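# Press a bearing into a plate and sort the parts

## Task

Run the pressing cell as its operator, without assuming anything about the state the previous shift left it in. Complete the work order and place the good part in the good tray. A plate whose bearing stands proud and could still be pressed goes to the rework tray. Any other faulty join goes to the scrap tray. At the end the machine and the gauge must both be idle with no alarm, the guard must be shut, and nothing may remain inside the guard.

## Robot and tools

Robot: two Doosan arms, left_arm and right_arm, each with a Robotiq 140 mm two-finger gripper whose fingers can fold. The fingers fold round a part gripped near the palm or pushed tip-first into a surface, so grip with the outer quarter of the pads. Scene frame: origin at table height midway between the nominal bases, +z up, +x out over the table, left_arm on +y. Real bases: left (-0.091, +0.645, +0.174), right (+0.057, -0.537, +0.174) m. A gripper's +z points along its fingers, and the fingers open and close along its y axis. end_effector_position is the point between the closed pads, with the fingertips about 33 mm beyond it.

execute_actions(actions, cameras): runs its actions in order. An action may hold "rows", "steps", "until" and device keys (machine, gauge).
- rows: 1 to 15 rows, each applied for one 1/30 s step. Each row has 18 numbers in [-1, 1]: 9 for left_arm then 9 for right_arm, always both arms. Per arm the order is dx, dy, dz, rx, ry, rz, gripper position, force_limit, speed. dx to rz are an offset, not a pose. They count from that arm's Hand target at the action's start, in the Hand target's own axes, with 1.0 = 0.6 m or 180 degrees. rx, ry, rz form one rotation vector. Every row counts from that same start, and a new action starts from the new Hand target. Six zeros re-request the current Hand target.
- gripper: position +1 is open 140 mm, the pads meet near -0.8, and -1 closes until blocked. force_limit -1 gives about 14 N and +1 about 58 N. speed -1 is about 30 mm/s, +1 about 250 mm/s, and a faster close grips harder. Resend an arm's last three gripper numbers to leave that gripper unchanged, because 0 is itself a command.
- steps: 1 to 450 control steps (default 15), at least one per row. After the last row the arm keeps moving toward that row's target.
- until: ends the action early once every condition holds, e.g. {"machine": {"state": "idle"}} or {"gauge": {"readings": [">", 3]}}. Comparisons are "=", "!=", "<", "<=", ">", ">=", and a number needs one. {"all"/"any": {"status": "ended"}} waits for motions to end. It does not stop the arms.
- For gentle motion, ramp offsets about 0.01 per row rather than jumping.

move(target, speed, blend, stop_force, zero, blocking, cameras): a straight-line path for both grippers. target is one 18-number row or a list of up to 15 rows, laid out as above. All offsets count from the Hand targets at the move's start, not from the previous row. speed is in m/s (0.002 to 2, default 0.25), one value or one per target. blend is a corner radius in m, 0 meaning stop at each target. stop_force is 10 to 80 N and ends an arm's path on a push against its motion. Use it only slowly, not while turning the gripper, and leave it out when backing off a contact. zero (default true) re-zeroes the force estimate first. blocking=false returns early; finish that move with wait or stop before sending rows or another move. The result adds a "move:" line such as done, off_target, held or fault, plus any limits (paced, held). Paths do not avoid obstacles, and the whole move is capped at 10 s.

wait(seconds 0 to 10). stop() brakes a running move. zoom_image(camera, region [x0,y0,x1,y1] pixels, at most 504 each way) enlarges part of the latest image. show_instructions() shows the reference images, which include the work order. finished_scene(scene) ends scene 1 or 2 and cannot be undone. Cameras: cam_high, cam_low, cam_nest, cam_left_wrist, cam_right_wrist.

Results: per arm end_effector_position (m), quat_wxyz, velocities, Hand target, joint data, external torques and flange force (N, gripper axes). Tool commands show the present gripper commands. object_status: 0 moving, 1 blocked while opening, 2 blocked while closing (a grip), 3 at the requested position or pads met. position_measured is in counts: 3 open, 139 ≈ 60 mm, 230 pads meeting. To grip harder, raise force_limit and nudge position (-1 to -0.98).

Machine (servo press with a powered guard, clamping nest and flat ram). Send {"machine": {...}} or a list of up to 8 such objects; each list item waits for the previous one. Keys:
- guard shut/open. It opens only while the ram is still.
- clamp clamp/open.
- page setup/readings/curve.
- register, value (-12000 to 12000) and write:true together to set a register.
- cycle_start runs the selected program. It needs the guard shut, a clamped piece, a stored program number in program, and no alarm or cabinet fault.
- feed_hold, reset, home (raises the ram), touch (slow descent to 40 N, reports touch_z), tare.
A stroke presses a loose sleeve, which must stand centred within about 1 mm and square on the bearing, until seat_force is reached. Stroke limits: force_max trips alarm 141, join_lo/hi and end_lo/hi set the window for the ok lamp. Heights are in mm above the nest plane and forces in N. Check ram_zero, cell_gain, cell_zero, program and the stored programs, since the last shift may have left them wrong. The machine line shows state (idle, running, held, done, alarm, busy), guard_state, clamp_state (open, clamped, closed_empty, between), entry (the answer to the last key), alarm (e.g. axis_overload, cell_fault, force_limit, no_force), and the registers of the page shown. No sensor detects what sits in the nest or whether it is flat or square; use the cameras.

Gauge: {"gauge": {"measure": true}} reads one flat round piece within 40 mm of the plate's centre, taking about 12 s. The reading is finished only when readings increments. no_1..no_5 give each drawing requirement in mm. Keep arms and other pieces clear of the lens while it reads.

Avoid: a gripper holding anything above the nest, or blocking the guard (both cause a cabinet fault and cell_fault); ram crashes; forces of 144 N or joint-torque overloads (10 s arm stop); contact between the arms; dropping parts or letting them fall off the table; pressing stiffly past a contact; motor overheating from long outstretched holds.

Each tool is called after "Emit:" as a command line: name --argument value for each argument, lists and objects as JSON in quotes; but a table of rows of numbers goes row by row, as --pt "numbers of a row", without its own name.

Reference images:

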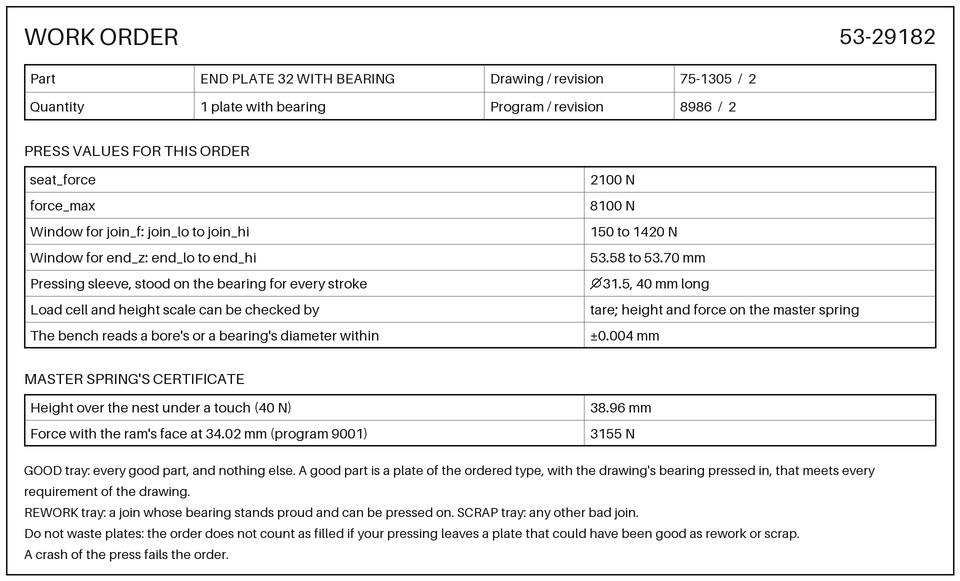

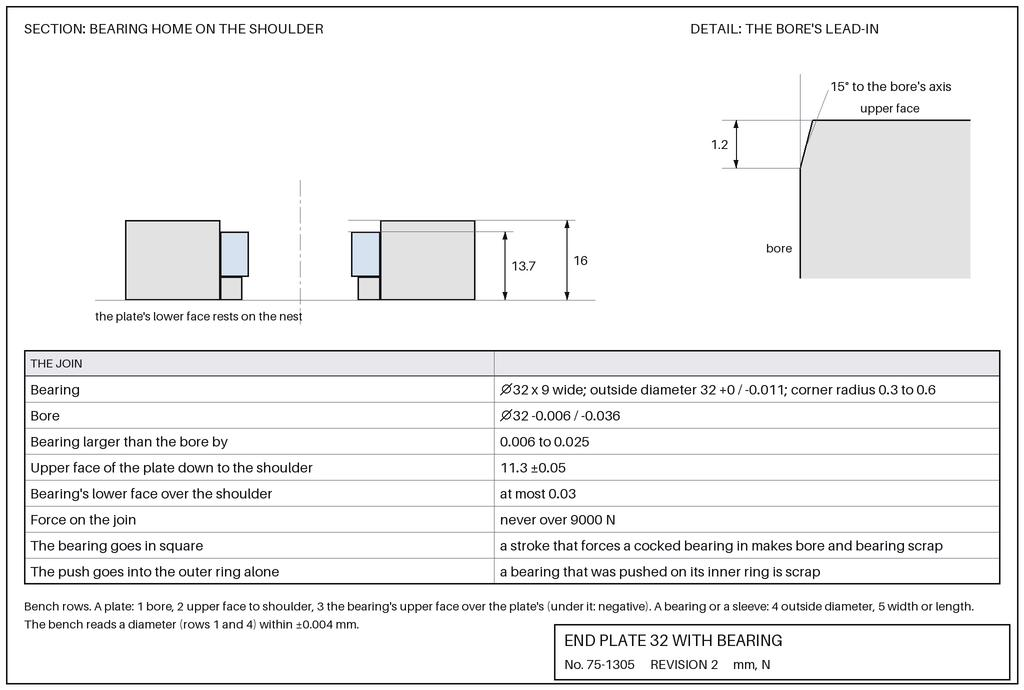

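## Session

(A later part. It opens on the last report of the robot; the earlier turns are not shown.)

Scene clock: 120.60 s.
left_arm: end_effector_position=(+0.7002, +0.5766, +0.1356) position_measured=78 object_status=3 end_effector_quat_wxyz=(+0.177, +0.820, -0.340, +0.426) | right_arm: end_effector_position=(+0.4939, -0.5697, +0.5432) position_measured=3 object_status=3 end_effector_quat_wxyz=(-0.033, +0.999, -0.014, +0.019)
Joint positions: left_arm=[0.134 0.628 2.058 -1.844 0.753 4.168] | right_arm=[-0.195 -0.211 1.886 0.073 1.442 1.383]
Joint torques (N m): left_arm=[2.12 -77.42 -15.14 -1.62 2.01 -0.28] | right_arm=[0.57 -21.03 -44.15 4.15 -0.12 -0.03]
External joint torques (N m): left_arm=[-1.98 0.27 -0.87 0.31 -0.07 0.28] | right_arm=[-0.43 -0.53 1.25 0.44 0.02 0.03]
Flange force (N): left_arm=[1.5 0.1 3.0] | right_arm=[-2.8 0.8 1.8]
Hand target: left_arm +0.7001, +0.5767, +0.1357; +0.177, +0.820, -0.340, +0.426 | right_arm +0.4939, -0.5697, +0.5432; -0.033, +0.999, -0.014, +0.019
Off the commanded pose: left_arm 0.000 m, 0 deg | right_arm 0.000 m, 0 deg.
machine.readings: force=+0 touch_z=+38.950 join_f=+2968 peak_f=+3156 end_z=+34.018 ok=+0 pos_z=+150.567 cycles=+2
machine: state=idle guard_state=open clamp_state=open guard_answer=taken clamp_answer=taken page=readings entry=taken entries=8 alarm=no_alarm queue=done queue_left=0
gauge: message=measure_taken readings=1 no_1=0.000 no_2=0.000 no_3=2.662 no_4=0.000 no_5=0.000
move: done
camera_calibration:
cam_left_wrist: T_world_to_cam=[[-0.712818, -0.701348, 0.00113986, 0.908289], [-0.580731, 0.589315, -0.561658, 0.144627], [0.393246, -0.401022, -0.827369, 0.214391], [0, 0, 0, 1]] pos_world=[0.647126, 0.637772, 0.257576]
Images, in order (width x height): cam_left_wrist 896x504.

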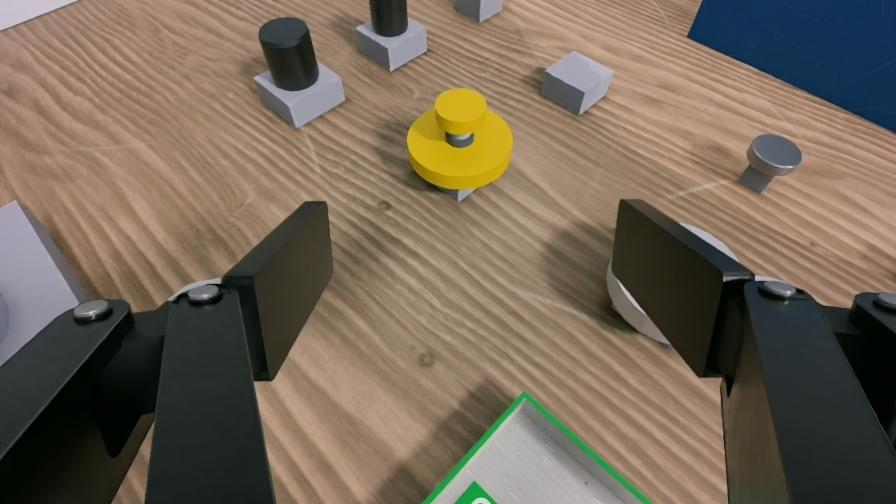

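Emit:
move --pt "-0.0711 -0.3313 -0.0675 0.2048 0 -0.1435 0.4 0 -1 0 0 0 0 0 0 1 1 1" --pt "-0.0988 -0.4471 0.0933 0.2048 0 -0.1435 0.4 0 -1 0 0 0 0 0 0 1 1 1" --speed '[0.25,0.08]' --blend '[0.01,0]' --cameras '["cam_left_wrist"]'

Emit:
execute_actions --actions '[{"rows":[[0,0,0,0,0,0,-1,0,-1,0,0,0,0,0,0,1,1,1]],"steps":75}]'

Scene clock: 125.07 s.
left_arm: end_effector_position=(+0.8982, +0.7580, +0.0551) position_measured=78 object_status=3 end_effector_quat_wxyz=(+0.000, +0.887, +0.000, +0.462) | right_arm: end_effector_position=(+0.4939, -0.5697, +0.5432) position_measured=3 object_status=3 end_effector_quat_wxyz=(-0.033, +0.999, -0.014, +0.019)
Joint positions: left_arm=[0.094 0.842 1.811 -2.946 0.476 4.601] | right_arm=[-0.195 -0.211 1.886 0.073 1.442 1.383]
Joint torques (N m): left_arm=[1.08 -100.71 -20.31 -2.5 2.24 -0.11] | right_arm=[0.63 -20.78 -44.08 4.14 -0.09 -0.02]
External joint torques (N m): left_arm=[-0.6 1.59 -0.88 0.4 0.02 0.11] | right_arm=[-0.58 0.17 1.41 0.42 -0.02 0.01]
Flange force (N): left_arm=[-0.2 -0.5 4.0] | right_arm=[-1.9 1.3 2.3]
Hand target: left_arm +0.8983, +0.7580, +0.0550; +0.000, +0.887, +0.000, +0.462 | right_arm +0.4939, -0.5697, +0.5432; -0.033, +0.999, -0.014, +0.019
Off the commanded pose: left_arm 0.000 m, 0 deg | right_arm 0.000 m, 0 deg.
machine.readings: force=+0 touch_z=+38.950 join_f=+2968 peak_f=+3156 end_z=+34.018 ok=+0 pos_z=+150.567 cycles=+2
machine: state=idle guard_state=open clamp_state=open guard_answer=taken clamp_answer=taken page=readings entry=taken entries=8 alarm=no_alarm queue=done queue_left=0
gauge: message=measure_taken readings=1 no_1=0.000 no_2=0.000 no_3=2.662 no_4=0.000 no_5=0.000
move: done
camera_calibration:
cam_left_wrist: T_world_to_cam=[[-0.00789236, -0.999968, 0.00113174, 0.769925], [-0.827277, 0.00589358, -0.561763, 0.77111], [0.561739, -0.0053699, -0.827297, -0.308636], [0, 0, 0, 1]] pos_world=[0.817371, 0.763699, 0.176976]
Images, in order (width x height): cam_left_wrist 896x504.

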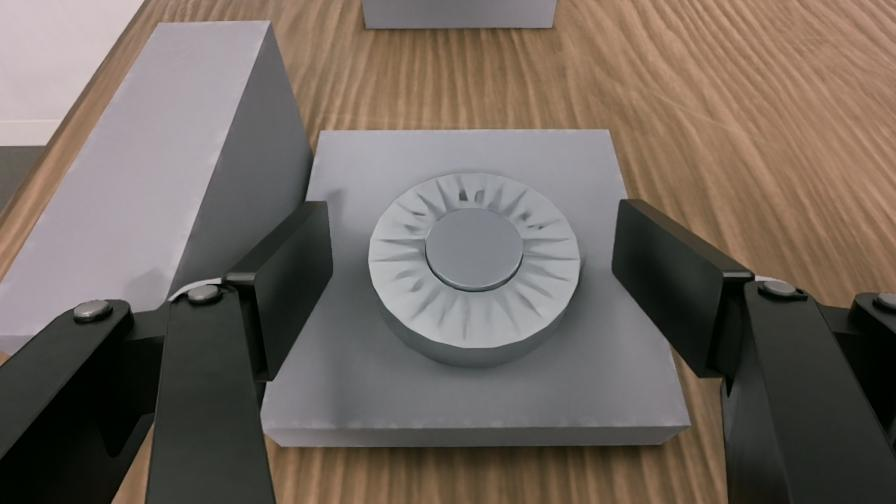

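Scene clock: 127.77 s.
left_arm: end_effector_position=(+0.8983, +0.7580, +0.0550) position_measured=127 object_status=2 end_effector_quat_wxyz=(+0.000, +0.887, +0.000, +0.462) | right_arm: end_effector_position=(+0.4939, -0.5697, +0.5432) position_measured=3 object_status=3 end_effector_quat_wxyz=(-0.033, +0.999, -0.014, +0.019)
Joint positions: left_arm=[0.094 0.842 1.811 -2.946 0.476 4.601] | right_arm=[-0.195 -0.211 1.886 0.073 1.442 1.383]
Joint torques (N m): left_arm=[0.06 -91.41 -18.72 -2.42 0.7 -0.18] | right_arm=[0.59 -21.04 -44.14 4.15 -0.06 -0.09]
External joint torques (N m): left_arm=[0.15 -7.05 -2.33 0.33 1.55 0.17] | right_arm=[-0.45 -0.11 1.36 0.43 -0.04 0.08]
Flange force (N): left_arm=[5.1 -0.6 -6.7] | right_arm=[-2.2 0.8 2.2]
Hand target: left_arm +0.8983, +0.7580, +0.0550; +0.000, +0.887, +0.000, +0.462 | right_arm +0.4939, -0.5697, +0.5432; -0.033, +0.999, -0.014, +0.019
Off the commanded pose: left_arm 0.000 m, 0 deg | right_arm 0.000 m, 0 deg.
machine.readings: force=+0 touch_z=+38.950 join_f=+2968 peak_f=+3156 end_z=+34.018 ok=+0 pos_z=+150.567 cycles=+2
machine: state=idle guard_state=open clamp_state=open guard_answer=taken clamp_answer=taken page=readings entry=taken entries=8 alarm=no_alarm queue=done queue_left=0
gauge: message=measure_taken readings=1 no_1=0.000 no_2=0.000 no_3=2.662 no_4=0.000 no_5=0.000

Emit:
move --pt "0.1 0 -0.07 0 0 0 -1 0 -1 0 0 0 0 0 0 1 1 1" --pt "0.137 0 -0.268 0 0 0 -1 0 -1 0 0 0 0 0 0 1 1 1" --pt "-0.2903 -0.1 -0.7192 -0.2048 0 0.1435 -1 0 -1 0 0 0 0 0 0 1 1 1" --speed '[0.1,0.25,0.25]' --blend '[0.03,0.04,0]' --cameras '["cam_left_wrist","cam_high"]'

Scene clock: 132.00 s.
left_arm: end_effector_position=(+0.4449, +0.8180, +0.1600) position_measured=127 object_status=2 end_effector_quat_wxyz=(+0.177, +0.820, -0.340, +0.426) | right_arm: end_effector_position=(+0.4939, -0.5697, +0.5432) position_measured=3 object_status=3 end_effector_quat_wxyz=(-0.033, +0.999, -0.014, +0.019)
Joint positions: left_arm=[0.733 0.498 2.269 -1.353 0.994 4.262] | right_arm=[-0.195 -0.211 1.886 0.073 1.442 1.383]
Joint torques (N m): left_arm=[2.25 -62.83 -10.91 -0.94 2.51 -0.12] | right_arm=[0.74 -21.09 -44.27 4.17 -0.08 -0.07]
External joint torques (N m): left_arm=[-2.07 1.51 -0.64 0.46 -0.45 0.12] | right_arm=[-0.6 -0.13 1.4 0.41 -0.03 0.07]
Flange force (N): left_arm=[-0.2 -2.3 4.5] | right_arm=[-2.3 1.2 2.2]
Hand target: left_arm +0.4449, +0.8180, +0.1600; +0.177, +0.820, -0.340, +0.426 | right_arm +0.4939, -0.5697, +0.5432; -0.033, +0.999, -0.014, +0.019
Off the commanded pose: left_arm 0.000 m, 0 deg | right_arm 0.000 m, 0 deg.
machine.readings: force=+0 touch_z=+38.950 join_f=+2968 peak_f=+3156 end_z=+34.018 ok=+0 pos_z=+150.567 cycles=+2
machine: state=idle guard_state=open clamp_state=open guard_answer=taken clamp_answer=taken page=readings entry=taken entries=8 alarm=no_alarm queue=done queue_left=0
gauge: message=measure_taken readings=1 no_1=0.000 no_2=0.000 no_3=2.662 no_4=0.000 no_5=0.000
move: done
camera_calibration:
cam_left_wrist: T_world_to_cam=[[-0.712749, -0.701418, 0.0011218, 0.895554], [-0.580804, 0.589289, -0.56161, -0.132092], [0.393262, -0.400939, -0.827401, 0.431671], [0, 0, 0, 1]] pos_world=[0.391826, 0.879071, 0.281976]
Images, in order (width x height): cam_high 896x504, cam_left_wrist 896x504.

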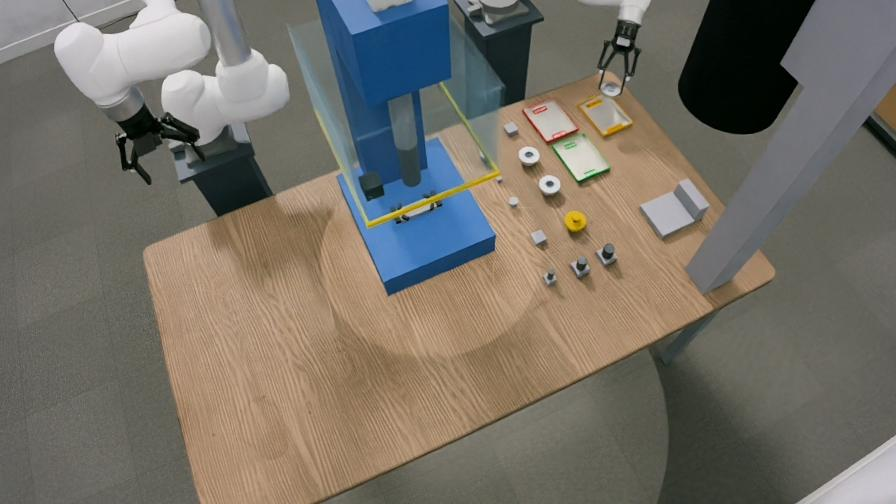

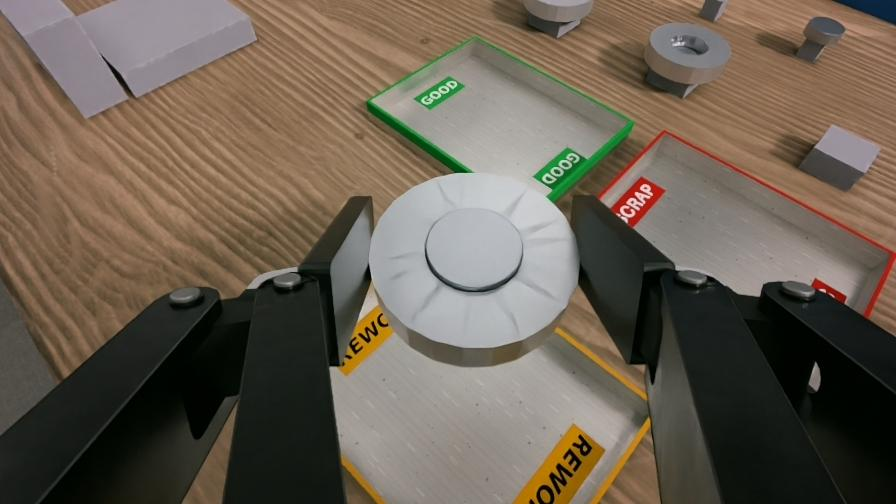

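Emit:
move --target '[-0.1392,0.0071,0.0918,0,0,0,-1,0,-1,0,0,0,0,0,0,1,1,1]' --speed 0.12

Emit:
move --target '[-0.0478,0,0.0335,0,0,0,-1,0,-1,0,0,0,0,0,0,1,1,1]' --speed 0.012 --stop_force 10 --cameras '["cam_left_wrist"]'

Scene clock: 134.10 s.
left_arm: end_effector_position=(+0.4399, +0.8170, +0.0601) position_measured=127 object_status=2 end_effector_quat_wxyz=(+0.177, +0.820, -0.340, +0.426) | right_arm: end_effector_position=(+0.4939, -0.5697, +0.5432) position_measured=3 object_status=3 end_effector_quat_wxyz=(-0.033, +0.999, -0.014, +0.019)
Joint positions: left_arm=[0.739 0.699 2.267 -1.48 0.965 4.499] | right_arm=[-0.195 -0.211 1.886 0.073 1.442 1.383]
Joint torques (N m): left_arm=[1.3 -71.43 -2.59 -0.76 2.71 0.04] | right_arm=[0.71 -20.86 -44.19 4.15 -0.09 -0.04]
External joint torques (N m): left_arm=[-1.08 1.14 -0.54 0.45 -0.46 -0.04] | right_arm=[-0.54 -0.24 1.49 0.42 -0.02 0.04]
Flange force (N): left_arm=[-0.8 -1.9 2.3] | right_arm=[-2.6 1.1 2.3]
Hand target: left_arm +0.4399, +0.8170, +0.0600; +0.177, +0.820, -0.340, +0.426 | right_arm +0.4939, -0.5697, +0.5432; -0.033, +0.999, -0.014, +0.019
Off the commanded pose: left_arm 0.000 m, 0 deg | right_arm 0.000 m, 0 deg.
machine.readings: force=+0 touch_z=+38.950 join_f=+2968 peak_f=+3156 end_z=+34.018 ok=+0 pos_z=+150.567 cycles=+2
machine: state=idle guard_state=open clamp_state=open guard_answer=taken clamp_answer=taken page=readings entry=taken entries=8 alarm=no_alarm queue=done queue_left=0
gauge: message=measure_taken readings=1 no_1=0.000 no_2=0.000 no_3=2.662 no_4=0.000 no_5=0.000
move: done

Scene clock: 137.20 s.
left_arm: end_effector_position=(+0.4400, +0.8170, +0.0303) position_measured=127 object_status=2 end_effector_quat_wxyz=(+0.177, +0.819, -0.340, +0.426) | right_arm: end_effector_position=(+0.4939, -0.5697, +0.5432) position_measured=3 object_status=3 end_effector_quat_wxyz=(-0.033, +0.999, -0.014, +0.019)
Joint positions: left_arm=[0.739 0.76 2.257 -1.516 0.961 4.562] | right_arm=[-0.195 -0.211 1.886 0.073 1.442 1.383]
Joint torques (N m): left_arm=[1.04 -59.82 -1.88 -1.29 -5.67 -0.34] | right_arm=[0.95 -20.99 -44.06 4.12 -0.12 -0.07]
External joint torques (N m): left_arm=[-0.67 -12.97 0.93 1.05 7.93 0.34] | right_arm=[-0.82 0.27 1.47 0.44 0.01 0.06]
Flange force (N): left_arm=[21.8 3.8 -18.5] | right_arm=[-1.9 1.8 2.3]
Hand target: left_arm +0.4399, +0.8170, +0.0303; +0.177, +0.819, -0.340, +0.426 (not the last commanded pose) | right_arm +0.4939, -0.5697, +0.5432; -0.033, +0.999, -0.014, +0.019
Off the commanded pose: left_arm 0.005 m, 0 deg | right_arm 0.000 m, 0 deg.
machine.readings: force=+0 touch_z=+38.950 join_f=+2968 peak_f=+3156 end_z=+34.018 ok=+0 pos_z=+150.567 cycles=+2
machine: state=idle guard_state=open clamp_state=open guard_answer=taken clamp_answer=taken page=readings entry=taken entries=8 alarm=no_alarm queue=done queue_left=0
gauge: message=measure_taken readings=1 no_1=0.000 no_2=0.000 no_3=2.662 no_4=0.000 no_5=0.000
move: contact (left_arm)
camera_calibration:
cam_left_wrist: T_world_to_cam=[[-0.712885, -0.70128, 0.000902566, 0.891469], [-0.580558, 0.589442, -0.561704, -0.207523], [0.39338, -0.400954, -0.827338, 0.325921], [0, 0, 0, 1]] pos_world=[0.386825, 0.878172, 0.152276]
Images, in order (width x height): cam_left_wrist 896x504.

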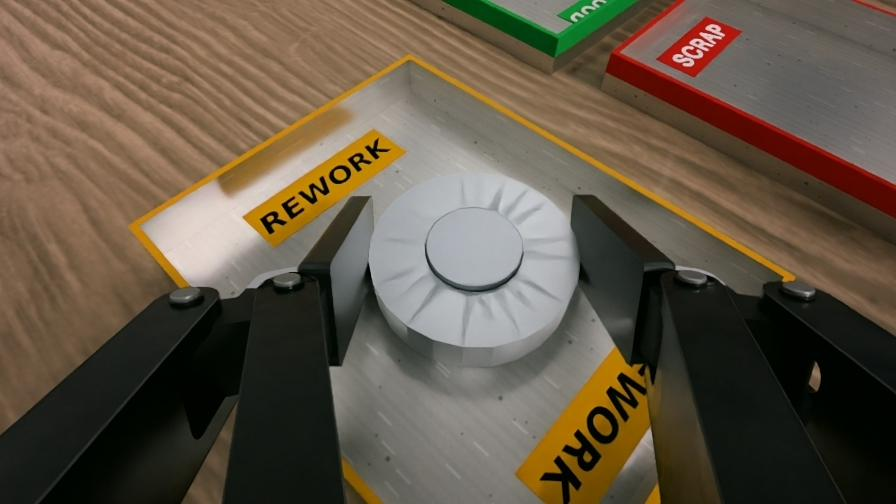

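Emit:
execute_actions --actions '[{"rows":[[0,0,0,0,0,0,0.25,0,-1,0,0,0,0,0,0,1,1,1]],"steps":45}]'

Emit:
move --pt "0.1092 0 -0.0765 0 0 0 0.25 0 -1 0 0 0 0 0 0 1 1 1" --pt "0.4061 0.165 0.2162 0 0 0 0.25 0 -1 0 0 0 0 0 0 1 1 1" --speed '[0.12,0.25]' --blend '[0.02,0]' --cameras '["cam_left_wrist","cam_high"]'

Scene clock: 140.47 s.
left_arm: end_effector_position=(+0.4399, +0.8170, +0.0303) position_measured=98 object_status=3 end_effector_quat_wxyz=(+0.177, +0.819, -0.340, +0.426) | right_arm: end_effector_position=(+0.4939, -0.5697, +0.5432) position_measured=3 object_status=3 end_effector_quat_wxyz=(-0.033, +0.999, -0.014, +0.019)
Joint positions: left_arm=[0.739 0.76 2.257 -1.516 0.961 4.561] | right_arm=[-0.195 -0.211 1.886 0.073 1.442 1.383]
Joint torques (N m): left_arm=[1.32 -73.62 -0.27 -0.59 2.29 -0.13] | right_arm=[0.97 -21.4 -44.19 4.13 -0.08 -0.02]
External joint torques (N m): left_arm=[-1.12 1.03 -0.6 0.35 -0.03 0.13] | right_arm=[-0.82 0.64 1.59 0.42 -0.03 0.01]
Flange force (N): left_arm=[-1.0 -1.5 2.5] | right_arm=[-1.4 2.0 2.6]
Hand target: left_arm +0.4399, +0.8170, +0.0303; +0.177, +0.819, -0.340, +0.426 | right_arm +0.4939, -0.5697, +0.5432; -0.033, +0.999, -0.014, +0.019
Off the commanded pose: left_arm 0.000 m, 0 deg | right_arm 0.000 m, 0 deg.
machine.readings: force=+0 touch_z=+38.950 join_f=+2968 peak_f=+3156 end_z=+34.018 ok=+0 pos_z=+150.567 cycles=+2
machine: state=idle guard_state=open clamp_state=open guard_answer=taken clamp_answer=taken page=readings entry=taken entries=8 alarm=no_alarm queue=done queue_left=0
gauge: message=measure_taken readings=1 no_1=0.000 no_2=0.000 no_3=2.662 no_4=0.000 no_5=0.000

Scene clock: 142.77 s.
left_arm: end_effector_position=(+0.5438, +0.5730, +0.1554) position_measured=98 object_status=3 end_effector_quat_wxyz=(+0.177, +0.819, -0.340, +0.426) | right_arm: end_effector_position=(+0.4939, -0.5697, +0.5432) position_measured=3 object_status=3 end_effector_quat_wxyz=(-0.033, +0.999, -0.014, +0.019)
Joint positions: left_arm=[0.176 0.476 2.351 -1.934 0.813 4.351] | right_arm=[-0.195 -0.211 1.886 0.073 1.442 1.383]
Joint torques (N m): left_arm=[2.58 -58.6 -9.3 -1.55 2.31 -0.05] | right_arm=[0.67 -20.98 -44.14 4.12 -0.06 -0.02]
External joint torques (N m): left_arm=[-2.25 0.48 -0.95 0.52 -0.18 0.05] | right_arm=[-0.61 -0.1 1.33 0.46 -0.06 0.02]
Flange force (N): left_arm=[2.6 -0.1 3.6] | right_arm=[-2.2 1.4 2.1]
Hand target: left_arm +0.5438, +0.5730, +0.1554; +0.177, +0.819, -0.340, +0.426 | right_arm +0.4939, -0.5697, +0.5432; -0.033, +0.999, -0.014, +0.019
Off the commanded pose: left_arm 0.000 m, 0 deg | right_arm 0.000 m, 0 deg.
machine.readings: force=+0 touch_z=+38.950 join_f=+2968 peak_f=+3156 end_z=+34.018 ok=+0 pos_z=+150.567 cycles=+2
machine: state=idle guard_state=open clamp_state=open guard_answer=taken clamp_answer=taken page=readings entry=taken entries=8 alarm=no_alarm queue=done queue_left=0
gauge: message=measure_taken readings=1 no_1=0.000 no_2=0.000 no_3=2.662 no_4=0.000 no_5=0.000
move: done
camera_calibration:
cam_left_wrist: T_world_to_cam=[[-0.712831, -0.701335, 0.00104087, 0.794283], [-0.580657, 0.589342, -0.561706, 0.0669468], [0.39333, -0.401006, -0.827336, 0.29069], [0, 0, 0, 1]] pos_world=[0.490725, 0.634172, 0.277276]
Images, in order (width x height): cam_high 896x504, cam_left_wrist 896x504.

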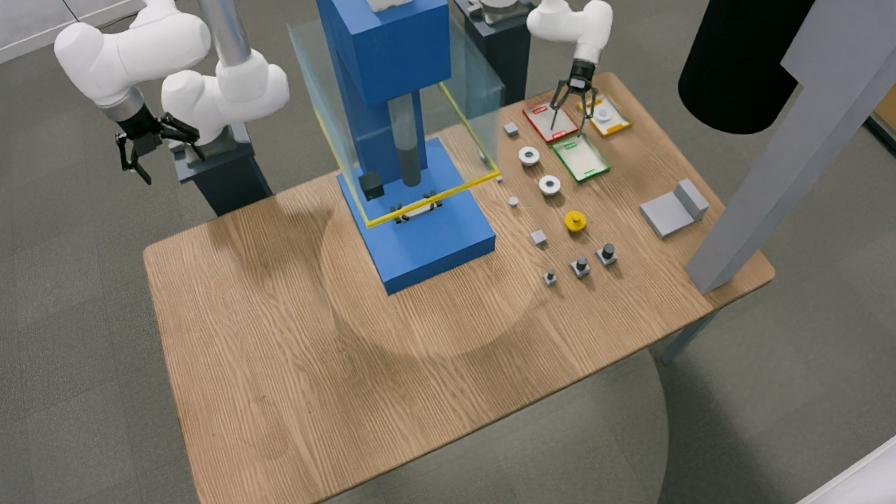

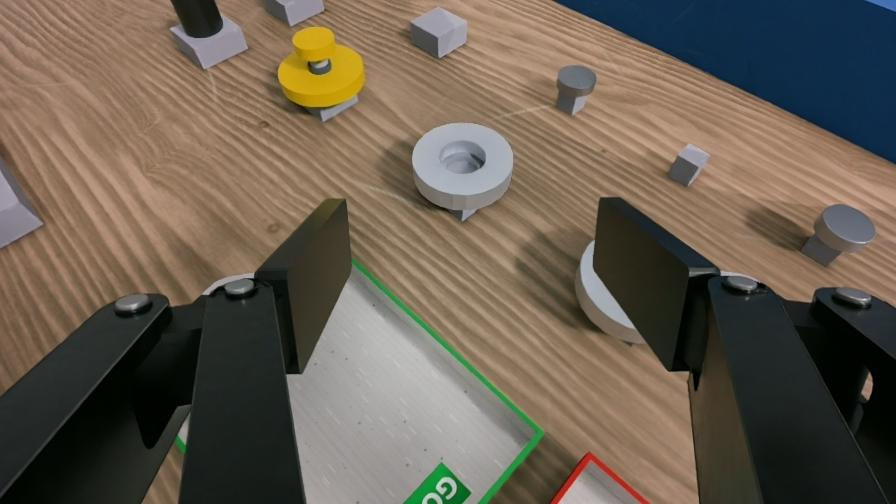

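Emit:
move --pt "0.0016 0.0038 0.16 0 0 0 0.4 0 -1 0 0 0 0 0 0 1 1 1" --pt "0.0016 0.0038 0.3034 0 0 0 0.4 0 -1 0 0 0 0 0 0 1 1 1" --speed '[0.2,0.06]' --blend '[0.01,0]' --cameras '["cam_left_wrist"]'

Scene clock: 145.93 s.
left_arm: end_effector_position=(+0.6479, +0.4656, +0.0517) position_measured=78 object_status=3 end_effector_quat_wxyz=(+0.177, +0.819, -0.340, +0.426) | right_arm: end_effector_position=(+0.4939, -0.5697, +0.5432) position_measured=3 object_status=3 end_effector_quat_wxyz=(-0.033, +0.999, -0.014, +0.019)
Joint positions: left_arm=[-0.054 0.735 2.172 -2.253 0.799 4.491] | right_arm=[-0.195 -0.211 1.886 0.073 1.442 1.383]
Joint torques (N m): left_arm=[-1.57 -77.79 -7.1 -1.35 2.25 -0.17] | right_arm=[0.68 -20.97 -44.09 4.16 -0.08 -0.04]
External joint torques (N m): left_arm=[2.18 -0.37 -0.86 0.39 -0.04 0.17] | right_arm=[-0.58 0.07 1.29 0.41 -0.04 0.04]
Flange force (N): left_arm=[-0.6 -4.7 -2.1] | right_arm=[-1.8 1.3 2.1]
Hand target: left_arm +0.6480, +0.4655, +0.0517; +0.177, +0.819, -0.340, +0.426 | right_arm +0.4939, -0.5697, +0.5432; -0.033, +0.999, -0.014, +0.019
Off the commanded pose: left_arm 0.000 m, 0 deg | right_arm 0.000 m, 0 deg.
machine.readings: force=+0 touch_z=+38.950 join_f=+2968 peak_f=+3156 end_z=+34.018 ok=+0 pos_z=+150.567 cycles=+2
machine: state=idle guard_state=open clamp_state=open guard_answer=taken clamp_answer=taken page=readings entry=taken entries=8 alarm=no_alarm queue=done queue_left=0
gauge: message=measure_taken readings=1 no_1=0.000 no_2=0.000 no_3=2.662 no_4=0.000 no_5=0.000
move: done
camera_calibration:
cam_left_wrist: T_world_to_cam=[[-0.712803, -0.701363, 0.000983037, 0.793211], [-0.580681, 0.589365, -0.561657, 0.132548], [0.393347, -0.400922, -0.827369, 0.120876], [0, 0, 0, 1]] pos_world=[0.594825, 0.526671, 0.173676]
Images, in order (width x height): cam_left_wrist 896x504.

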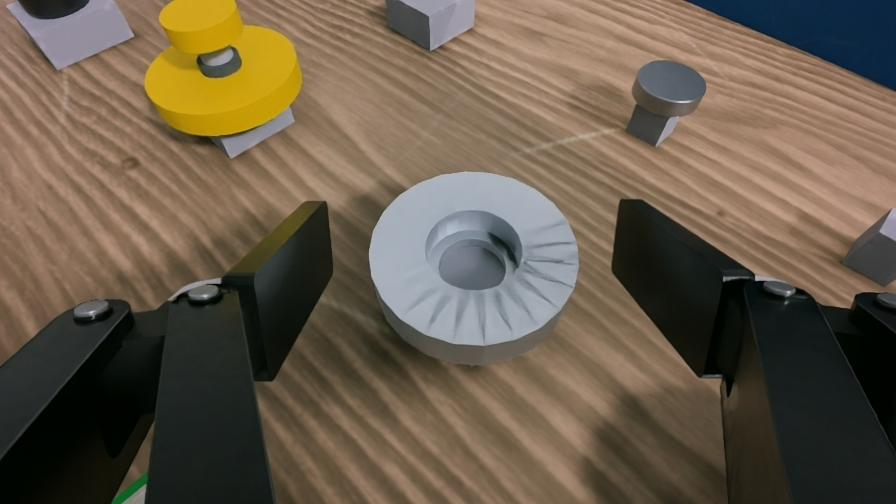

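Emit:
execute_actions --actions '[{"rows":[[0,0,0,0,0,0,-1,0,-1,0,0,0,0,0,0,1,1,1]],"steps":75}]'

Emit:
move --pt "0.1092 0 -0.0765 0 0 0 -1 0 -1 0 0 0 0 0 0 1 1 1" --pt "0.0392 -0.5238 -0.2297 0.2048 0 -0.1435 -1 0 -1 0 0 0 0 0 0 1 1 1" --pt "0.0045 -0.6393 -0.0642 0.2048 0 -0.1435 -1 0 -1 0 0 0 0 0 0 1 1 1" --speed '[0.12,0.25,0.15]' --blend '[0.02,0.02,0]'

Emit:
move --target '[-0.041,0,0.0287,0,0,0,-1,0,-1,0,0,0,0,0,0,1,1,1]' --speed 0.01 --stop_force 10 --cameras '["cam_left_wrist"]'

Scene clock: 149.30 s.
left_arm: end_effector_position=(+0.6480, +0.4655, +0.0517) position_measured=127 object_status=2 end_effector_quat_wxyz=(+0.177, +0.819, -0.340, +0.426) | right_arm: end_effector_position=(+0.4939, -0.5697, +0.5432) position_measured=3 object_status=3 end_effector_quat_wxyz=(-0.033, +0.999, -0.014, +0.019)
Joint positions: left_arm=[-0.054 0.736 2.172 -2.253 0.799 4.491] | right_arm=[-0.195 -0.211 1.886 0.073 1.442 1.383]
Joint torques (N m): left_arm=[-2.43 -70.06 -7.54 -1.07 0.04 -0.16] | right_arm=[0.46 -20.98 -44.16 4.15 -0.08 -0.06]
External joint torques (N m): left_arm=[2.77 -7.89 -0.51 0.09 2.19 0.16] | right_arm=[-0.35 0.05 1.42 0.42 -0.03 0.06]
Flange force (N): left_arm=[6.0 -0.9 -13.1] | right_arm=[-1.9 0.7 2.3]
Hand target: left_arm +0.6480, +0.4655, +0.0517; +0.177, +0.819, -0.340, +0.426 | right_arm +0.4939, -0.5697, +0.5432; -0.033, +0.999, -0.014, +0.019
Off the commanded pose: left_arm 0.000 m, 0 deg | right_arm 0.000 m, 0 deg.
machine.readings: force=+0 touch_z=+38.950 join_f=+2968 peak_f=+3156 end_z=+34.018 ok=+0 pos_z=+150.567 cycles=+2
machine: state=idle guard_state=open clamp_state=open guard_answer=taken clamp_answer=taken page=readings entry=taken entries=8 alarm=no_alarm queue=done queue_left=0
gauge: message=measure_taken readings=1 no_1=0.000 no_2=0.000 no_3=2.662 no_4=0.000 no_5=0.000

Scene clock: 152.83 s.
left_arm: end_effector_position=(+0.8980, +0.7579, +0.0762) position_measured=127 object_status=2 end_effector_quat_wxyz=(+0.000, +0.887, +0.000, +0.462) | right_arm: end_effector_position=(+0.4939, -0.5697, +0.5432) position_measured=3 object_status=3 end_effector_quat_wxyz=(-0.033, +0.999, -0.014, +0.019)
Joint positions: left_arm=[0.094 0.811 1.816 -2.936 0.451 4.59] | right_arm=[-0.195 -0.211 1.886 0.073 1.442 1.383]
Joint torques (N m): left_arm=[1.03 -98.82 -20.99 -2.64 2.57 -0.1] | right_arm=[0.65 -21.15 -44.14 4.19 -0.06 -0.04]
External joint torques (N m): left_arm=[-0.67 1.13 -1.11 0.44 -0.31 0.1] | right_arm=[-0.5 0.58 1.58 0.37 -0.05 0.03]
Flange force (N): left_arm=[1.2 -0.6 3.9] | right_arm=[-1.3 1.2 2.7]
Hand target: left_arm +0.8981, +0.7579, +0.0761; +0.000, +0.887, +0.000, +0.462 | right_arm +0.4939, -0.5697, +0.5432; -0.033, +0.999, -0.014, +0.019
Off the commanded pose: left_arm 0.000 m, 0 deg | right_arm 0.000 m, 0 deg.
machine.readings: force=+0 touch_z=+38.950 join_f=+2968 peak_f=+3156 end_z=+34.018 ok=+0 pos_z=+150.567 cycles=+2
machine: state=idle guard_state=open clamp_state=open guard_answer=taken clamp_answer=taken page=readings entry=taken entries=8 alarm=no_alarm queue=done queue_left=0
gauge: message=measure_taken readings=1 no_1=0.000 no_2=0.000 no_3=2.662 no_4=0.000 no_5=0.000
move: done

Scene clock: 156.17 s.
left_arm: end_effector_position=(+0.8984, +0.7579, +0.0554) position_measured=127 object_status=2 end_effector_quat_wxyz=(+0.000, +0.887, +0.000, +0.462) | right_arm: end_effector_position=(+0.4939, -0.5697, +0.5432) position_measured=3 object_status=3 end_effector_quat_wxyz=(-0.033, +0.999, -0.014, +0.019)
Joint positions: left_arm=[0.094 0.842 1.811 -2.946 0.477 4.601] | right_arm=[-0.195 -0.211 1.886 0.073 1.442 1.383]
Joint torques (N m): left_arm=[1.19 -78.34 -11.47 -2.14 -3.17 0.26] | right_arm=[0.63 -20.93 -44.16 4.13 -0.07 -0.01]
External joint torques (N m): left_arm=[-1.14 -20.6 -9.77 0.04 5.45 -0.27] | right_arm=[-0.52 0.19 1.44 0.44 -0.04 0.01]
Flange force (N): left_arm=[16.4 0.7 -14.0] | right_arm=[-1.8 1.2 2.4]
Hand target: left_arm +0.8984, +0.7579, +0.0553; +0.000, +0.887, +0.000, +0.462 (not the last commanded pose) | right_arm +0.4939, -0.5697, +0.5432; -0.033, +0.999, -0.014, +0.019
Off the commanded pose: left_arm 0.009 m, 0 deg | right_arm 0.000 m, 0 deg.
machine.readings: force=+0 touch_z=+38.950 join_f=+2968 peak_f=+3156 end_z=+34.018 ok=+0 pos_z=+150.567 cycles=+2
machine: state=idle guard_state=open clamp_state=open guard_answer=taken clamp_answer=taken page=readings entry=taken entries=8 alarm=no_alarm queue=done queue_left=0
gauge: message=measure_taken readings=1 no_1=0.000 no_2=0.000 no_3=2.662 no_4=0.000 no_5=0.000
move: contact (left_arm)
camera_calibration:
cam_left_wrist: T_world_to_cam=[[-0.00791939, -0.999968, 0.000985117, 0.769873], [-0.826747, 0.00599335, -0.562542, 0.770931], [0.562518, -0.00526943, -0.826768, -0.309335], [0, 0, 0, 1]] pos_world=[0.817468, 0.763598, 0.177174]
Images, in order (width x height): cam_left_wrist 896x504.

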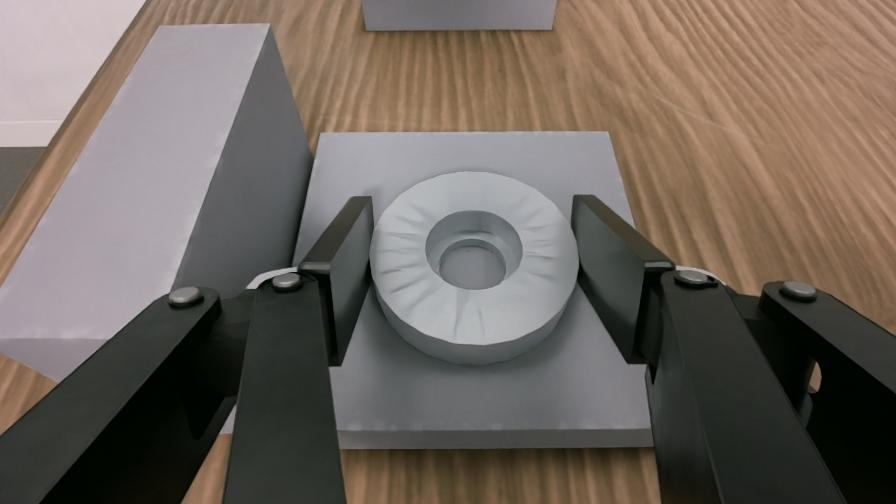

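Release, retreat, measure.

Emit:
execute_actions --actions '[{"rows":[[0,0,0,0,0,0,0.4,0,-1,0,0,0,0,0,0,1,1,1]],"steps":45}]'

Emit:
move --target '[0,0,-0.3,0,0,0,0.4,0,-1,0,0,0,0,0,0,1,1,1]' --speed 0.25

Emit:
execute_actions --actions '[{"gauge":{"measure":true},"steps":450,"until":{"gauge":{"readings":[">",1]}}}]'

Scene clock: 158.23 s.
left_arm: end_effector_position=(+0.8984, +0.7579, +0.0553) position_measured=78 object_status=3 end_effector_quat_wxyz=(+0.000, +0.887, +0.000, +0.462) | right_arm: end_effector_position=(+0.4939, -0.5697, +0.5432) position_measured=3 object_status=3 end_effector_quat_wxyz=(-0.033, +0.999, -0.014, +0.019)
Joint positions: left_arm=[0.094 0.842 1.811 -2.946 0.477 4.601] | right_arm=[-0.195 -0.211 1.886 0.073 1.442 1.383]
Joint torques (N m): left_arm=[0.93 -99.96 -20 -2.5 2.29 -0.11] | right_arm=[0.42 -20.9 -44.12 4.13 -0.08 -0.02]
External joint torques (N m): left_arm=[-0.27 1.19 -1.16 0.4 -0.03 0.11] | right_arm=[-0.32 0.05 1.38 0.43 -0.04 0.02]
Flange force (N): left_arm=[0.5 -1.0 4.0] | right_arm=[-1.9 0.7 2.3]
Hand target: left_arm +0.8984, +0.7579, +0.0553; +0.000, +0.887, +0.000, +0.462 | right_arm +0.4939, -0.5697, +0.5432; -0.033, +0.999, -0.014, +0.019
Off the commanded pose: left_arm 0.000 m, 0 deg | right_arm 0.000 m, 0 deg.
machine.readings: force=+0 touch_z=+38.950 join_f=+2968 peak_f=+3156 end_z=+34.018 ok=+0 pos_z=+150.567 cycles=+2
machine: state=idle guard_state=open clamp_state=open guard_answer=taken clamp_answer=taken page=readings entry=taken entries=8 alarm=no_alarm queue=done queue_left=0
gauge: message=measure_taken readings=1 no_1=0.000 no_2=0.000 no_3=2.662 no_4=0.000 no_5=0.000

Scene clock: 159.50 s.
left_arm: end_effector_position=(+0.7509, +0.7579, +0.1584) position_measured=78 object_status=3 end_effector_quat_wxyz=(+0.000, +0.887, +0.000, +0.462) | right_arm: end_effector_position=(+0.4939, -0.5697, +0.5432) position_measured=3 object_status=3 end_effector_quat_wxyz=(-0.033, +0.999, -0.014, +0.019)
Joint positions: left_arm=[0.122 0.565 2.118 -2.911 0.509 4.589] | right_arm=[-0.195 -0.211 1.886 0.073 1.442 1.383]
Joint torques (N m): left_arm=[0.86 -76.09 -18.99 -2.62 2.23 -0.2] | right_arm=[0.72 -21.01 -44.12 4.15 -0.07 -0.03]
External joint torques (N m): left_arm=[-0.77 0.68 -0.92 0.62 0.03 0.19] | right_arm=[-0.56 -0.39 1.12 0.44 -0.05 0.03]
Flange force (N): left_arm=[0.7 -0.7 2.5] | right_arm=[-2.4 1.2 1.7]
Hand target: left_arm +0.7508, +0.7579, +0.1585; +0.000, +0.887, +0.000, +0.462 | right_arm +0.4939, -0.5697, +0.5432; -0.033, +0.999, -0.014, +0.019
Off the commanded pose: left_arm 0.000 m, 0 deg | right_arm 0.000 m, 0 deg.
machine.readings: force=+0 touch_z=+38.950 join_f=+2968 peak_f=+3156 end_z=+34.018 ok=+0 pos_z=+150.567 cycles=+2
machine: state=idle guard_state=open clamp_state=open guard_answer=taken clamp_answer=taken page=readings entry=taken entries=8 alarm=no_alarm queue=done queue_left=0
gauge: message=measure_taken readings=1 no_1=0.000 no_2=0.000 no_3=2.662 no_4=0.000 no_5=0.000
move: done

Scene clock: 171.70 s.
left_arm: end_effector_position=(+0.7508, +0.7579, +0.1585) position_measured=78 object_status=3 end_effector_quat_wxyz=(+0.000, +0.887, +0.000, +0.462) | right_arm: end_effector_position=(+0.4939, -0.5697, +0.5432) position_measured=3 object_status=3 end_effector_quat_wxyz=(-0.033, +0.999, -0.014, +0.019)
Joint positions: left_arm=[0.122 0.565 2.118 -2.91 0.509 4.589] | right_arm=[-0.195 -0.211 1.886 0.073 1.442 1.383]
Joint torques (N m): left_arm=[1.16 -76.55 -18.89 -2.4 2.25 -0.09] | right_arm=[0.71 -21 -44.13 4.12 -0.08 -0.04]
External joint torques (N m): left_arm=[-1.07 0.71 -1.06 0.41 0.01 0.09] | right_arm=[-0.59 0.22 1.48 0.45 -0.03 0.03]
Flange force (N): left_arm=[0.9 0.3 2.9] | right_arm=[-1.8 1.3 2.4]
Hand target: left_arm +0.7508, +0.7579, +0.1585; +0.000, +0.887, +0.000, +0.462 | right_arm +0.4939, -0.5697, +0.5432; -0.033, +0.999, -0.014, +0.019
Tool commands: left_gripper/position=+0.4 left_gripper/force_limit=+0.0 left_gripper/speed=-1.0 right_gripper/position=+1.0 right_gripper/force_limit=+1.0 right_gripper/speed=+1.0
Off the commanded pose: left_arm 0.000 m, 0 deg | right_arm 0.000 m, 0 deg.
machine.readings: force=+0 touch_z=+38.950 join_f=+2968 peak_f=+3156 end_z=+34.018 ok=+0 pos_z=+150.567 cycles=+2
machine: state=idle guard_state=open clamp_state=open guard_answer=taken clamp_answer=taken page=readings entry=taken entries=8 alarm=no_alarm queue=done queue_left=0
gauge: message=measure_taken readings=2 no_1=31.978 no_2=11.294 no_3=0.000 no_4=0.000 no_5=0.000

Emit:
move --pt "0 0 0.2 0 0 0 0.4 0 -1 0 0 0 0 0 0 1 1 1" --pt "0 0 0.3 0 0 0 0.4 0 -1 0 0 0 0 0 0 1 1 1" --speed '[0.25,0.08]' --blend '[0.01,0]'

Emit:
execute_actions --actions '[{"rows":[[0,0,0,0,0,0,-1,0,-1,0,0,0,0,0,0,1,1,1]],"steps":75}]'

Emit:
move --pt "0.1 0 -0.07 0 0 0 -1 0 -1 0 0 0 0 0 0 1 1 1" --pt "0.137 0 -0.268 0 0 0 -1 0 -1 0 0 0 0 0 0 1 1 1" --speed '[0.1,0.25]' --blend '[0.03,0]'

Scene clock: 174.13 s.
left_arm: end_effector_position=(+0.8983, +0.7579, +0.0554) position_measured=78 object_status=3 end_effector_quat_wxyz=(+0.000, +0.887, +0.000, +0.462) | right_arm: end_effector_position=(+0.4939, -0.5697, +0.5432) position_measured=3 object_status=3 end_effector_quat_wxyz=(-0.033, +0.999, -0.014, +0.019)
Joint positions: left_arm=[0.094 0.842 1.811 -2.946 0.477 4.601] | right_arm=[-0.195 -0.211 1.886 0.073 1.442 1.383]
Joint torques (N m): left_arm=[1.36 -102.25 -19.89 -2.49 2.22 -0.16] | right_arm=[0.54 -21.19 -44.27 4.14 -0.08 -0.05]
External joint torques (N m): left_arm=[-0.86 3.27 -1.16 0.39 0.02 0.15] | right_arm=[-0.52 0.48 1.56 0.43 -0.04 0.05]
Flange force (N): left_arm=[-1.2 -0.4 7.1] | right_arm=[-1.5 1.2 2.6]
Hand target: left_arm +0.8984, +0.7579, +0.0553; +0.000, +0.887, +0.000, +0.462 | right_arm +0.4939, -0.5697, +0.5432; -0.033, +0.999, -0.014, +0.019
Off the commanded pose: left_arm 0.000 m, 0 deg | right_arm 0.000 m, 0 deg.
machine.readings: force=+0 touch_z=+38.950 join_f=+2968 peak_f=+3156 end_z=+34.018 ok=+0 pos_z=+150.567 cycles=+2
machine: state=idle guard_state=open clamp_state=open guard_answer=taken clamp_answer=taken page=readings entry=taken entries=8 alarm=no_alarm queue=done queue_left=0
gauge: message=measure_taken readings=2 no_1=31.978 no_2=11.294 no_3=0.000 no_4=0.000 no_5=0.000
move: done

Scene clock: 176.83 s.
left_arm: end_effector_position=(+0.8984, +0.7579, +0.0553) position_measured=127 object_status=2 end_effector_quat_wxyz=(+0.000, +0.887, +0.000, +0.462) | right_arm: end_effector_position=(+0.4939, -0.5697, +0.5432) position_measured=3 object_status=3 end_effector_quat_wxyz=(-0.033, +0.999, -0.014, +0.019)
Joint positions: left_arm=[0.094 0.842 1.811 -2.946 0.477 4.601] | right_arm=[-0.195 -0.211 1.886 0.073 1.442 1.383]
Joint torques (N m): left_arm=[-0.16 -91.02 -18.86 -2.4 0.68 -0.17] | right_arm=[0.73 -21.12 -44.12 4.13 -0.06 -0.09]
External joint torques (N m): left_arm=[0.52 -8.02 -2.33 0.3 1.59 0.17] | right_arm=[-0.47 0 1.4 0.44 -0.04 0.08]
Flange force (N): left_arm=[5.7 -0.9 -8.2] | right_arm=[-2.0 0.9 2.3]
Hand target: left_arm +0.8984, +0.7579, +0.0553; +0.000, +0.887, +0.000, +0.462 | right_arm +0.4939, -0.5697, +0.5432; -0.033, +0.999, -0.014, +0.019
Off the commanded pose: left_arm 0.000 m, 0 deg | right_arm 0.000 m, 0 deg.
machine.readings: force=+0 touch_z=+38.950 join_f=+2968 peak_f=+3156 end_z=+34.018 ok=+0 pos_z=+150.567 cycles=+2
machine: state=idle guard_state=open clamp_state=open guard_answer=taken clamp_answer=taken page=readings entry=taken entries=8 alarm=no_alarm queue=done queue_left=0
gauge: message=measure_taken readings=2 no_1=31.978 no_2=11.294 no_3=0.000 no_4=0.000 no_5=0.000

Scene clock: 178.57 s.
left_arm: end_effector_position=(+0.8137, +0.7578, +0.2147) position_measured=127 object_status=2 end_effector_quat_wxyz=(+0.000, +0.887, +0.000, +0.462) | right_arm: end_effector_position=(+0.4939, -0.5697, +0.5432) position_measured=3 object_status=3 end_effector_quat_wxyz=(-0.033, +0.999, -0.014, +0.019)
Joint positions: left_arm=[0.108 0.535 1.986 -2.844 0.35 4.503] | right_arm=[-0.195 -0.211 1.886 0.073 1.442 1.383]
Joint torques (N m): left_arm=[0.81 -79.08 -25.26 -2.7 2.6 -0.29] | right_arm=[0.75 -21.04 -44.05 4.16 -0.11 -0.03]
External joint torques (N m): left_arm=[-0.56 0.44 -0.34 0.14 -0.38 0.28] | right_arm=[-0.62 0.1 1.3 0.41 -0.01 0.03]
Flange force (N): left_arm=[0.7 0.9 1.3] | right_arm=[-1.8 1.4 2.1]
Hand target: left_arm +0.8137, +0.7578, +0.2148; +0.000, +0.887, +0.000, +0.462 | right_arm +0.4939, -0.5697, +0.5432; -0.033, +0.999, -0.014, +0.019
Off the commanded pose: left_arm 0.000 m, 0 deg | right_arm 0.000 m, 0 deg.
machine.readings: force=+0 touch_z=+38.950 join_f=+2968 peak_f=+3156 end_z=+34.018 ok=+0 pos_z=+150.567 cycles=+2
machine: state=idle guard_state=open clamp_state=open guard_answer=taken clamp_answer=taken page=readings entry=taken entries=8 alarm=no_alarm queue=done queue_left=0
gauge: message=measure_taken readings=2 no_1=31.978 no_2=11.294 no_3=0.000 no_4=0.000 no_5=0.000
move: done

Emit:
move --target '[-0.0882,0.7463,-0.3732,-0.4095,0,0.287,-1,0,-1,0,0,0,0,0,0,1,1,1]' --speed 0.3

Scene clock: 182.23 s.
left_arm: end_effector_position=(+0.5998, +0.3102, +0.2997) position_measured=127 object_status=2 end_effector_quat_wxyz=(+0.326, +0.627, -0.628, +0.327) | right_arm: end_effector_position=(+0.4939, -0.5697, +0.5432) position_measured=3 object_status=3 end_effector_quat_wxyz=(-0.033, +0.999, -0.014, +0.019)
Joint positions: left_arm=[-0.155 0.482 1.849 -1.177 1.072 3.757] | right_arm=[-0.195 -0.211 1.886 0.073 1.442 1.383]
Joint torques (N m): left_arm=[2.35 -78.24 -26.29 -1.3 1.46 -0.04] | right_arm=[0.76 -20.99 -44.12 4.17 -0.11 -0.09]
External joint torques (N m): left_arm=[-2.5 1.69 -1.67 0.84 -0.12 0.04] | right_arm=[-0.58 -0.14 1.39 0.4 0 0.09]
Flange force (N): left_arm=[1.6 -5.4 3.2] | right_arm=[-2.3 1.1 2.1]
Hand target: left_arm +0.5998, +0.3101, +0.2997; +0.326, +0.627, -0.628, +0.327 | right_arm +0.4939, -0.5697, +0.5432; -0.033, +0.999, -0.014, +0.019
Off the commanded pose: left_arm 0.000 m, 0 deg | right_arm 0.000 m, 0 deg.
machine.readings: force=+0 touch_z=+38.950 join_f=+2968 peak_f=+3156 end_z=+34.018 ok=+0 pos_z=+150.567 cycles=+2
machine: state=idle guard_state=open clamp_state=open guard_answer=taken clamp_answer=taken page=readings entry=taken entries=8 alarm=no_alarm queue=done queue_left=0
gauge: message=measure_taken readings=2 no_1=31.978 no_2=11.294 no_3=0.000 no_4=0.000 no_5=0.000
move: done

Emit:
move --target '[0.1105,0,0.5342,0,0,0,-1,0,-1,0,0,0,0,0,0,1,1,1]' --speed 0.2

Emit:
move --target '[-0.0382,0,0.0268,0,0,0,-1,0,-1,0,0,0,0,0,0,1,1,1]' --speed 0.012 --stop_force 10 --cameras '["cam_nest","cam_left_wrist"]'

Scene clock: 184.97 s.
left_arm: end_effector_position=(+0.5998, +0.0097, +0.1700) position_measured=127 object_status=2 end_effector_quat_wxyz=(+0.326, +0.627, -0.628, +0.327) | right_arm: end_effector_position=(+0.4939, -0.5697, +0.5432) position_measured=3 object_status=3 end_effector_quat_wxyz=(-0.033, +0.999, -0.014, +0.019)
Joint positions: left_arm=[-0.543 0.736 1.699 -1.488 0.789 3.802] | right_arm=[-0.195 -0.211 1.886 0.073 1.442 1.383]
Joint torques (N m): left_arm=[1.77 -97.16 -24.36 -1.73 1.48 -0.13] | right_arm=[0.65 -21.08 -44.14 4.12 -0.08 -0.06]
External joint torques (N m): left_arm=[-1.61 2 -0.69 0.7 -0.07 0.13] | right_arm=[-0.53 0.13 1.38 0.45 -0.03 0.06]
Flange force (N): left_arm=[0.5 -3.1 3.7] | right_arm=[-1.8 1.1 2.2]
Hand target: left_arm +0.5998, +0.0096, +0.1699; +0.326, +0.627, -0.628, +0.327 | right_arm +0.4939, -0.5697, +0.5432; -0.033, +0.999, -0.014, +0.019
Off the commanded pose: left_arm 0.000 m, 0 deg | right_arm 0.000 m, 0 deg.
machine.readings: force=+0 touch_z=+38.950 join_f=+2968 peak_f=+3156 end_z=+34.018 ok=+0 pos_z=+150.567 cycles=+2
machine: state=idle guard_state=open clamp_state=open guard_answer=taken clamp_answer=taken page=readings entry=taken entries=8 alarm=no_alarm queue=done queue_left=0
gauge: message=measure_taken readings=2 no_1=31.978 no_2=11.294 no_3=0.000 no_4=0.000 no_5=0.000
move: done

Scene clock: 187.27 s.
left_arm: end_effector_position=(+0.5999, +0.0095, +0.1500) position_measured=127 object_status=2 end_effector_quat_wxyz=(+0.326, +0.627, -0.628, +0.327) | right_arm: end_effector_position=(+0.4939, -0.5697, +0.5432) position_measured=3 object_status=3 end_effector_quat_wxyz=(-0.033, +0.999, -0.014, +0.019)
Joint positions: left_arm=[-0.543 0.762 1.7 -1.514 0.787 3.84] | right_arm=[-0.195 -0.211 1.886 0.073 1.442 1.383]
Joint torques (N m): left_arm=[-2.11 -81.83 -19.17 -0.43 -1.73 -0.31] | right_arm=[0.75 -21.1 -44.27 4.09 -0.1 -0.05]
External joint torques (N m): left_arm=[1.82 -14.08 -4.99 -0.67 3.21 0.31] | right_arm=[-0.6 0.2 1.52 0.48 -0.02 0.05]
Flange force (N): left_arm=[10.5 1.6 -14.3] | right_arm=[-1.9 1.3 2.4]
Hand target: left_arm +0.5999, +0.0095, +0.1500; +0.326, +0.627, -0.628, +0.327 (not the last commanded pose) | right_arm +0.4939, -0.5697, +0.5432; -0.033, +0.999, -0.014, +0.019
Off the commanded pose: left_arm 0.008 m, 0 deg | right_arm 0.000 m, 0 deg.
machine.readings: force=+0 touch_z=+38.950 join_f=+2968 peak_f=+3156 end_z=+34.018 ok=+0 pos_z=+150.567 cycles=+2
machine: state=idle guard_state=open clamp_state=open guard_answer=taken clamp_answer=taken page=readings entry=taken entries=8 alarm=no_alarm queue=done queue_left=0
gauge: message=measure_taken readings=2 no_1=31.978 no_2=11.294 no_3=0.000 no_4=0.000 no_5=0.000
move: contact (left_arm)
camera_calibration:
cam_left_wrist: T_world_to_cam=[[-0.999967, 0.00807339, 0.000159811, 0.604704], [0.00659001, 0.827354, -0.561642, 0.0740269], [-0.00466658, -0.561622, -0.827381, 0.278582], [0, 0, 0, 1]] pos_world=[0.605497, 0.0903296, 0.271974]
Images, in order (width x height): cam_nest 896x504, cam_left_wrist 896x504.

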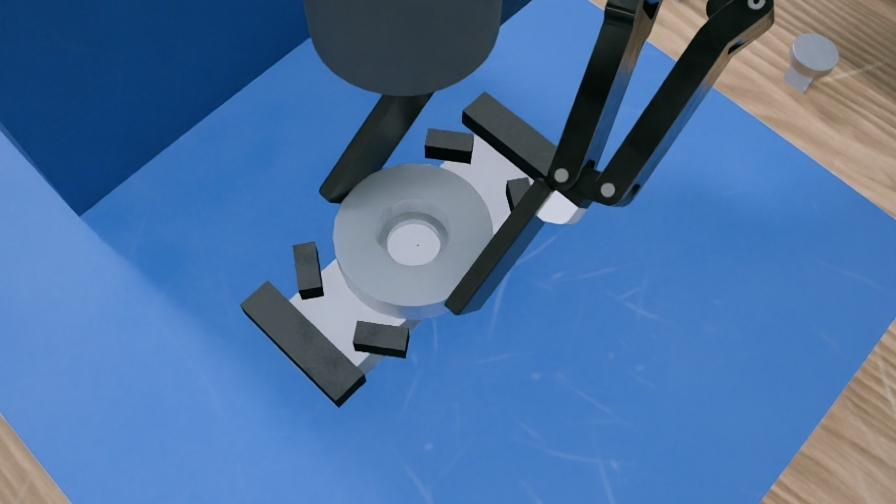

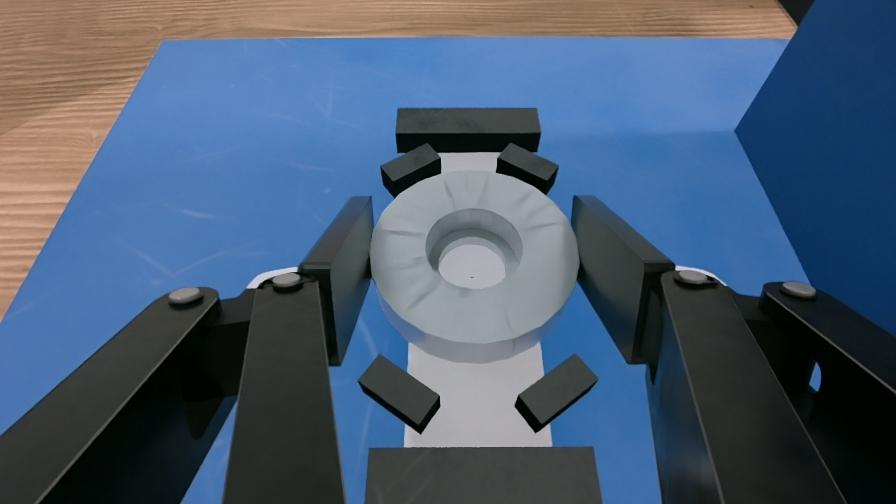

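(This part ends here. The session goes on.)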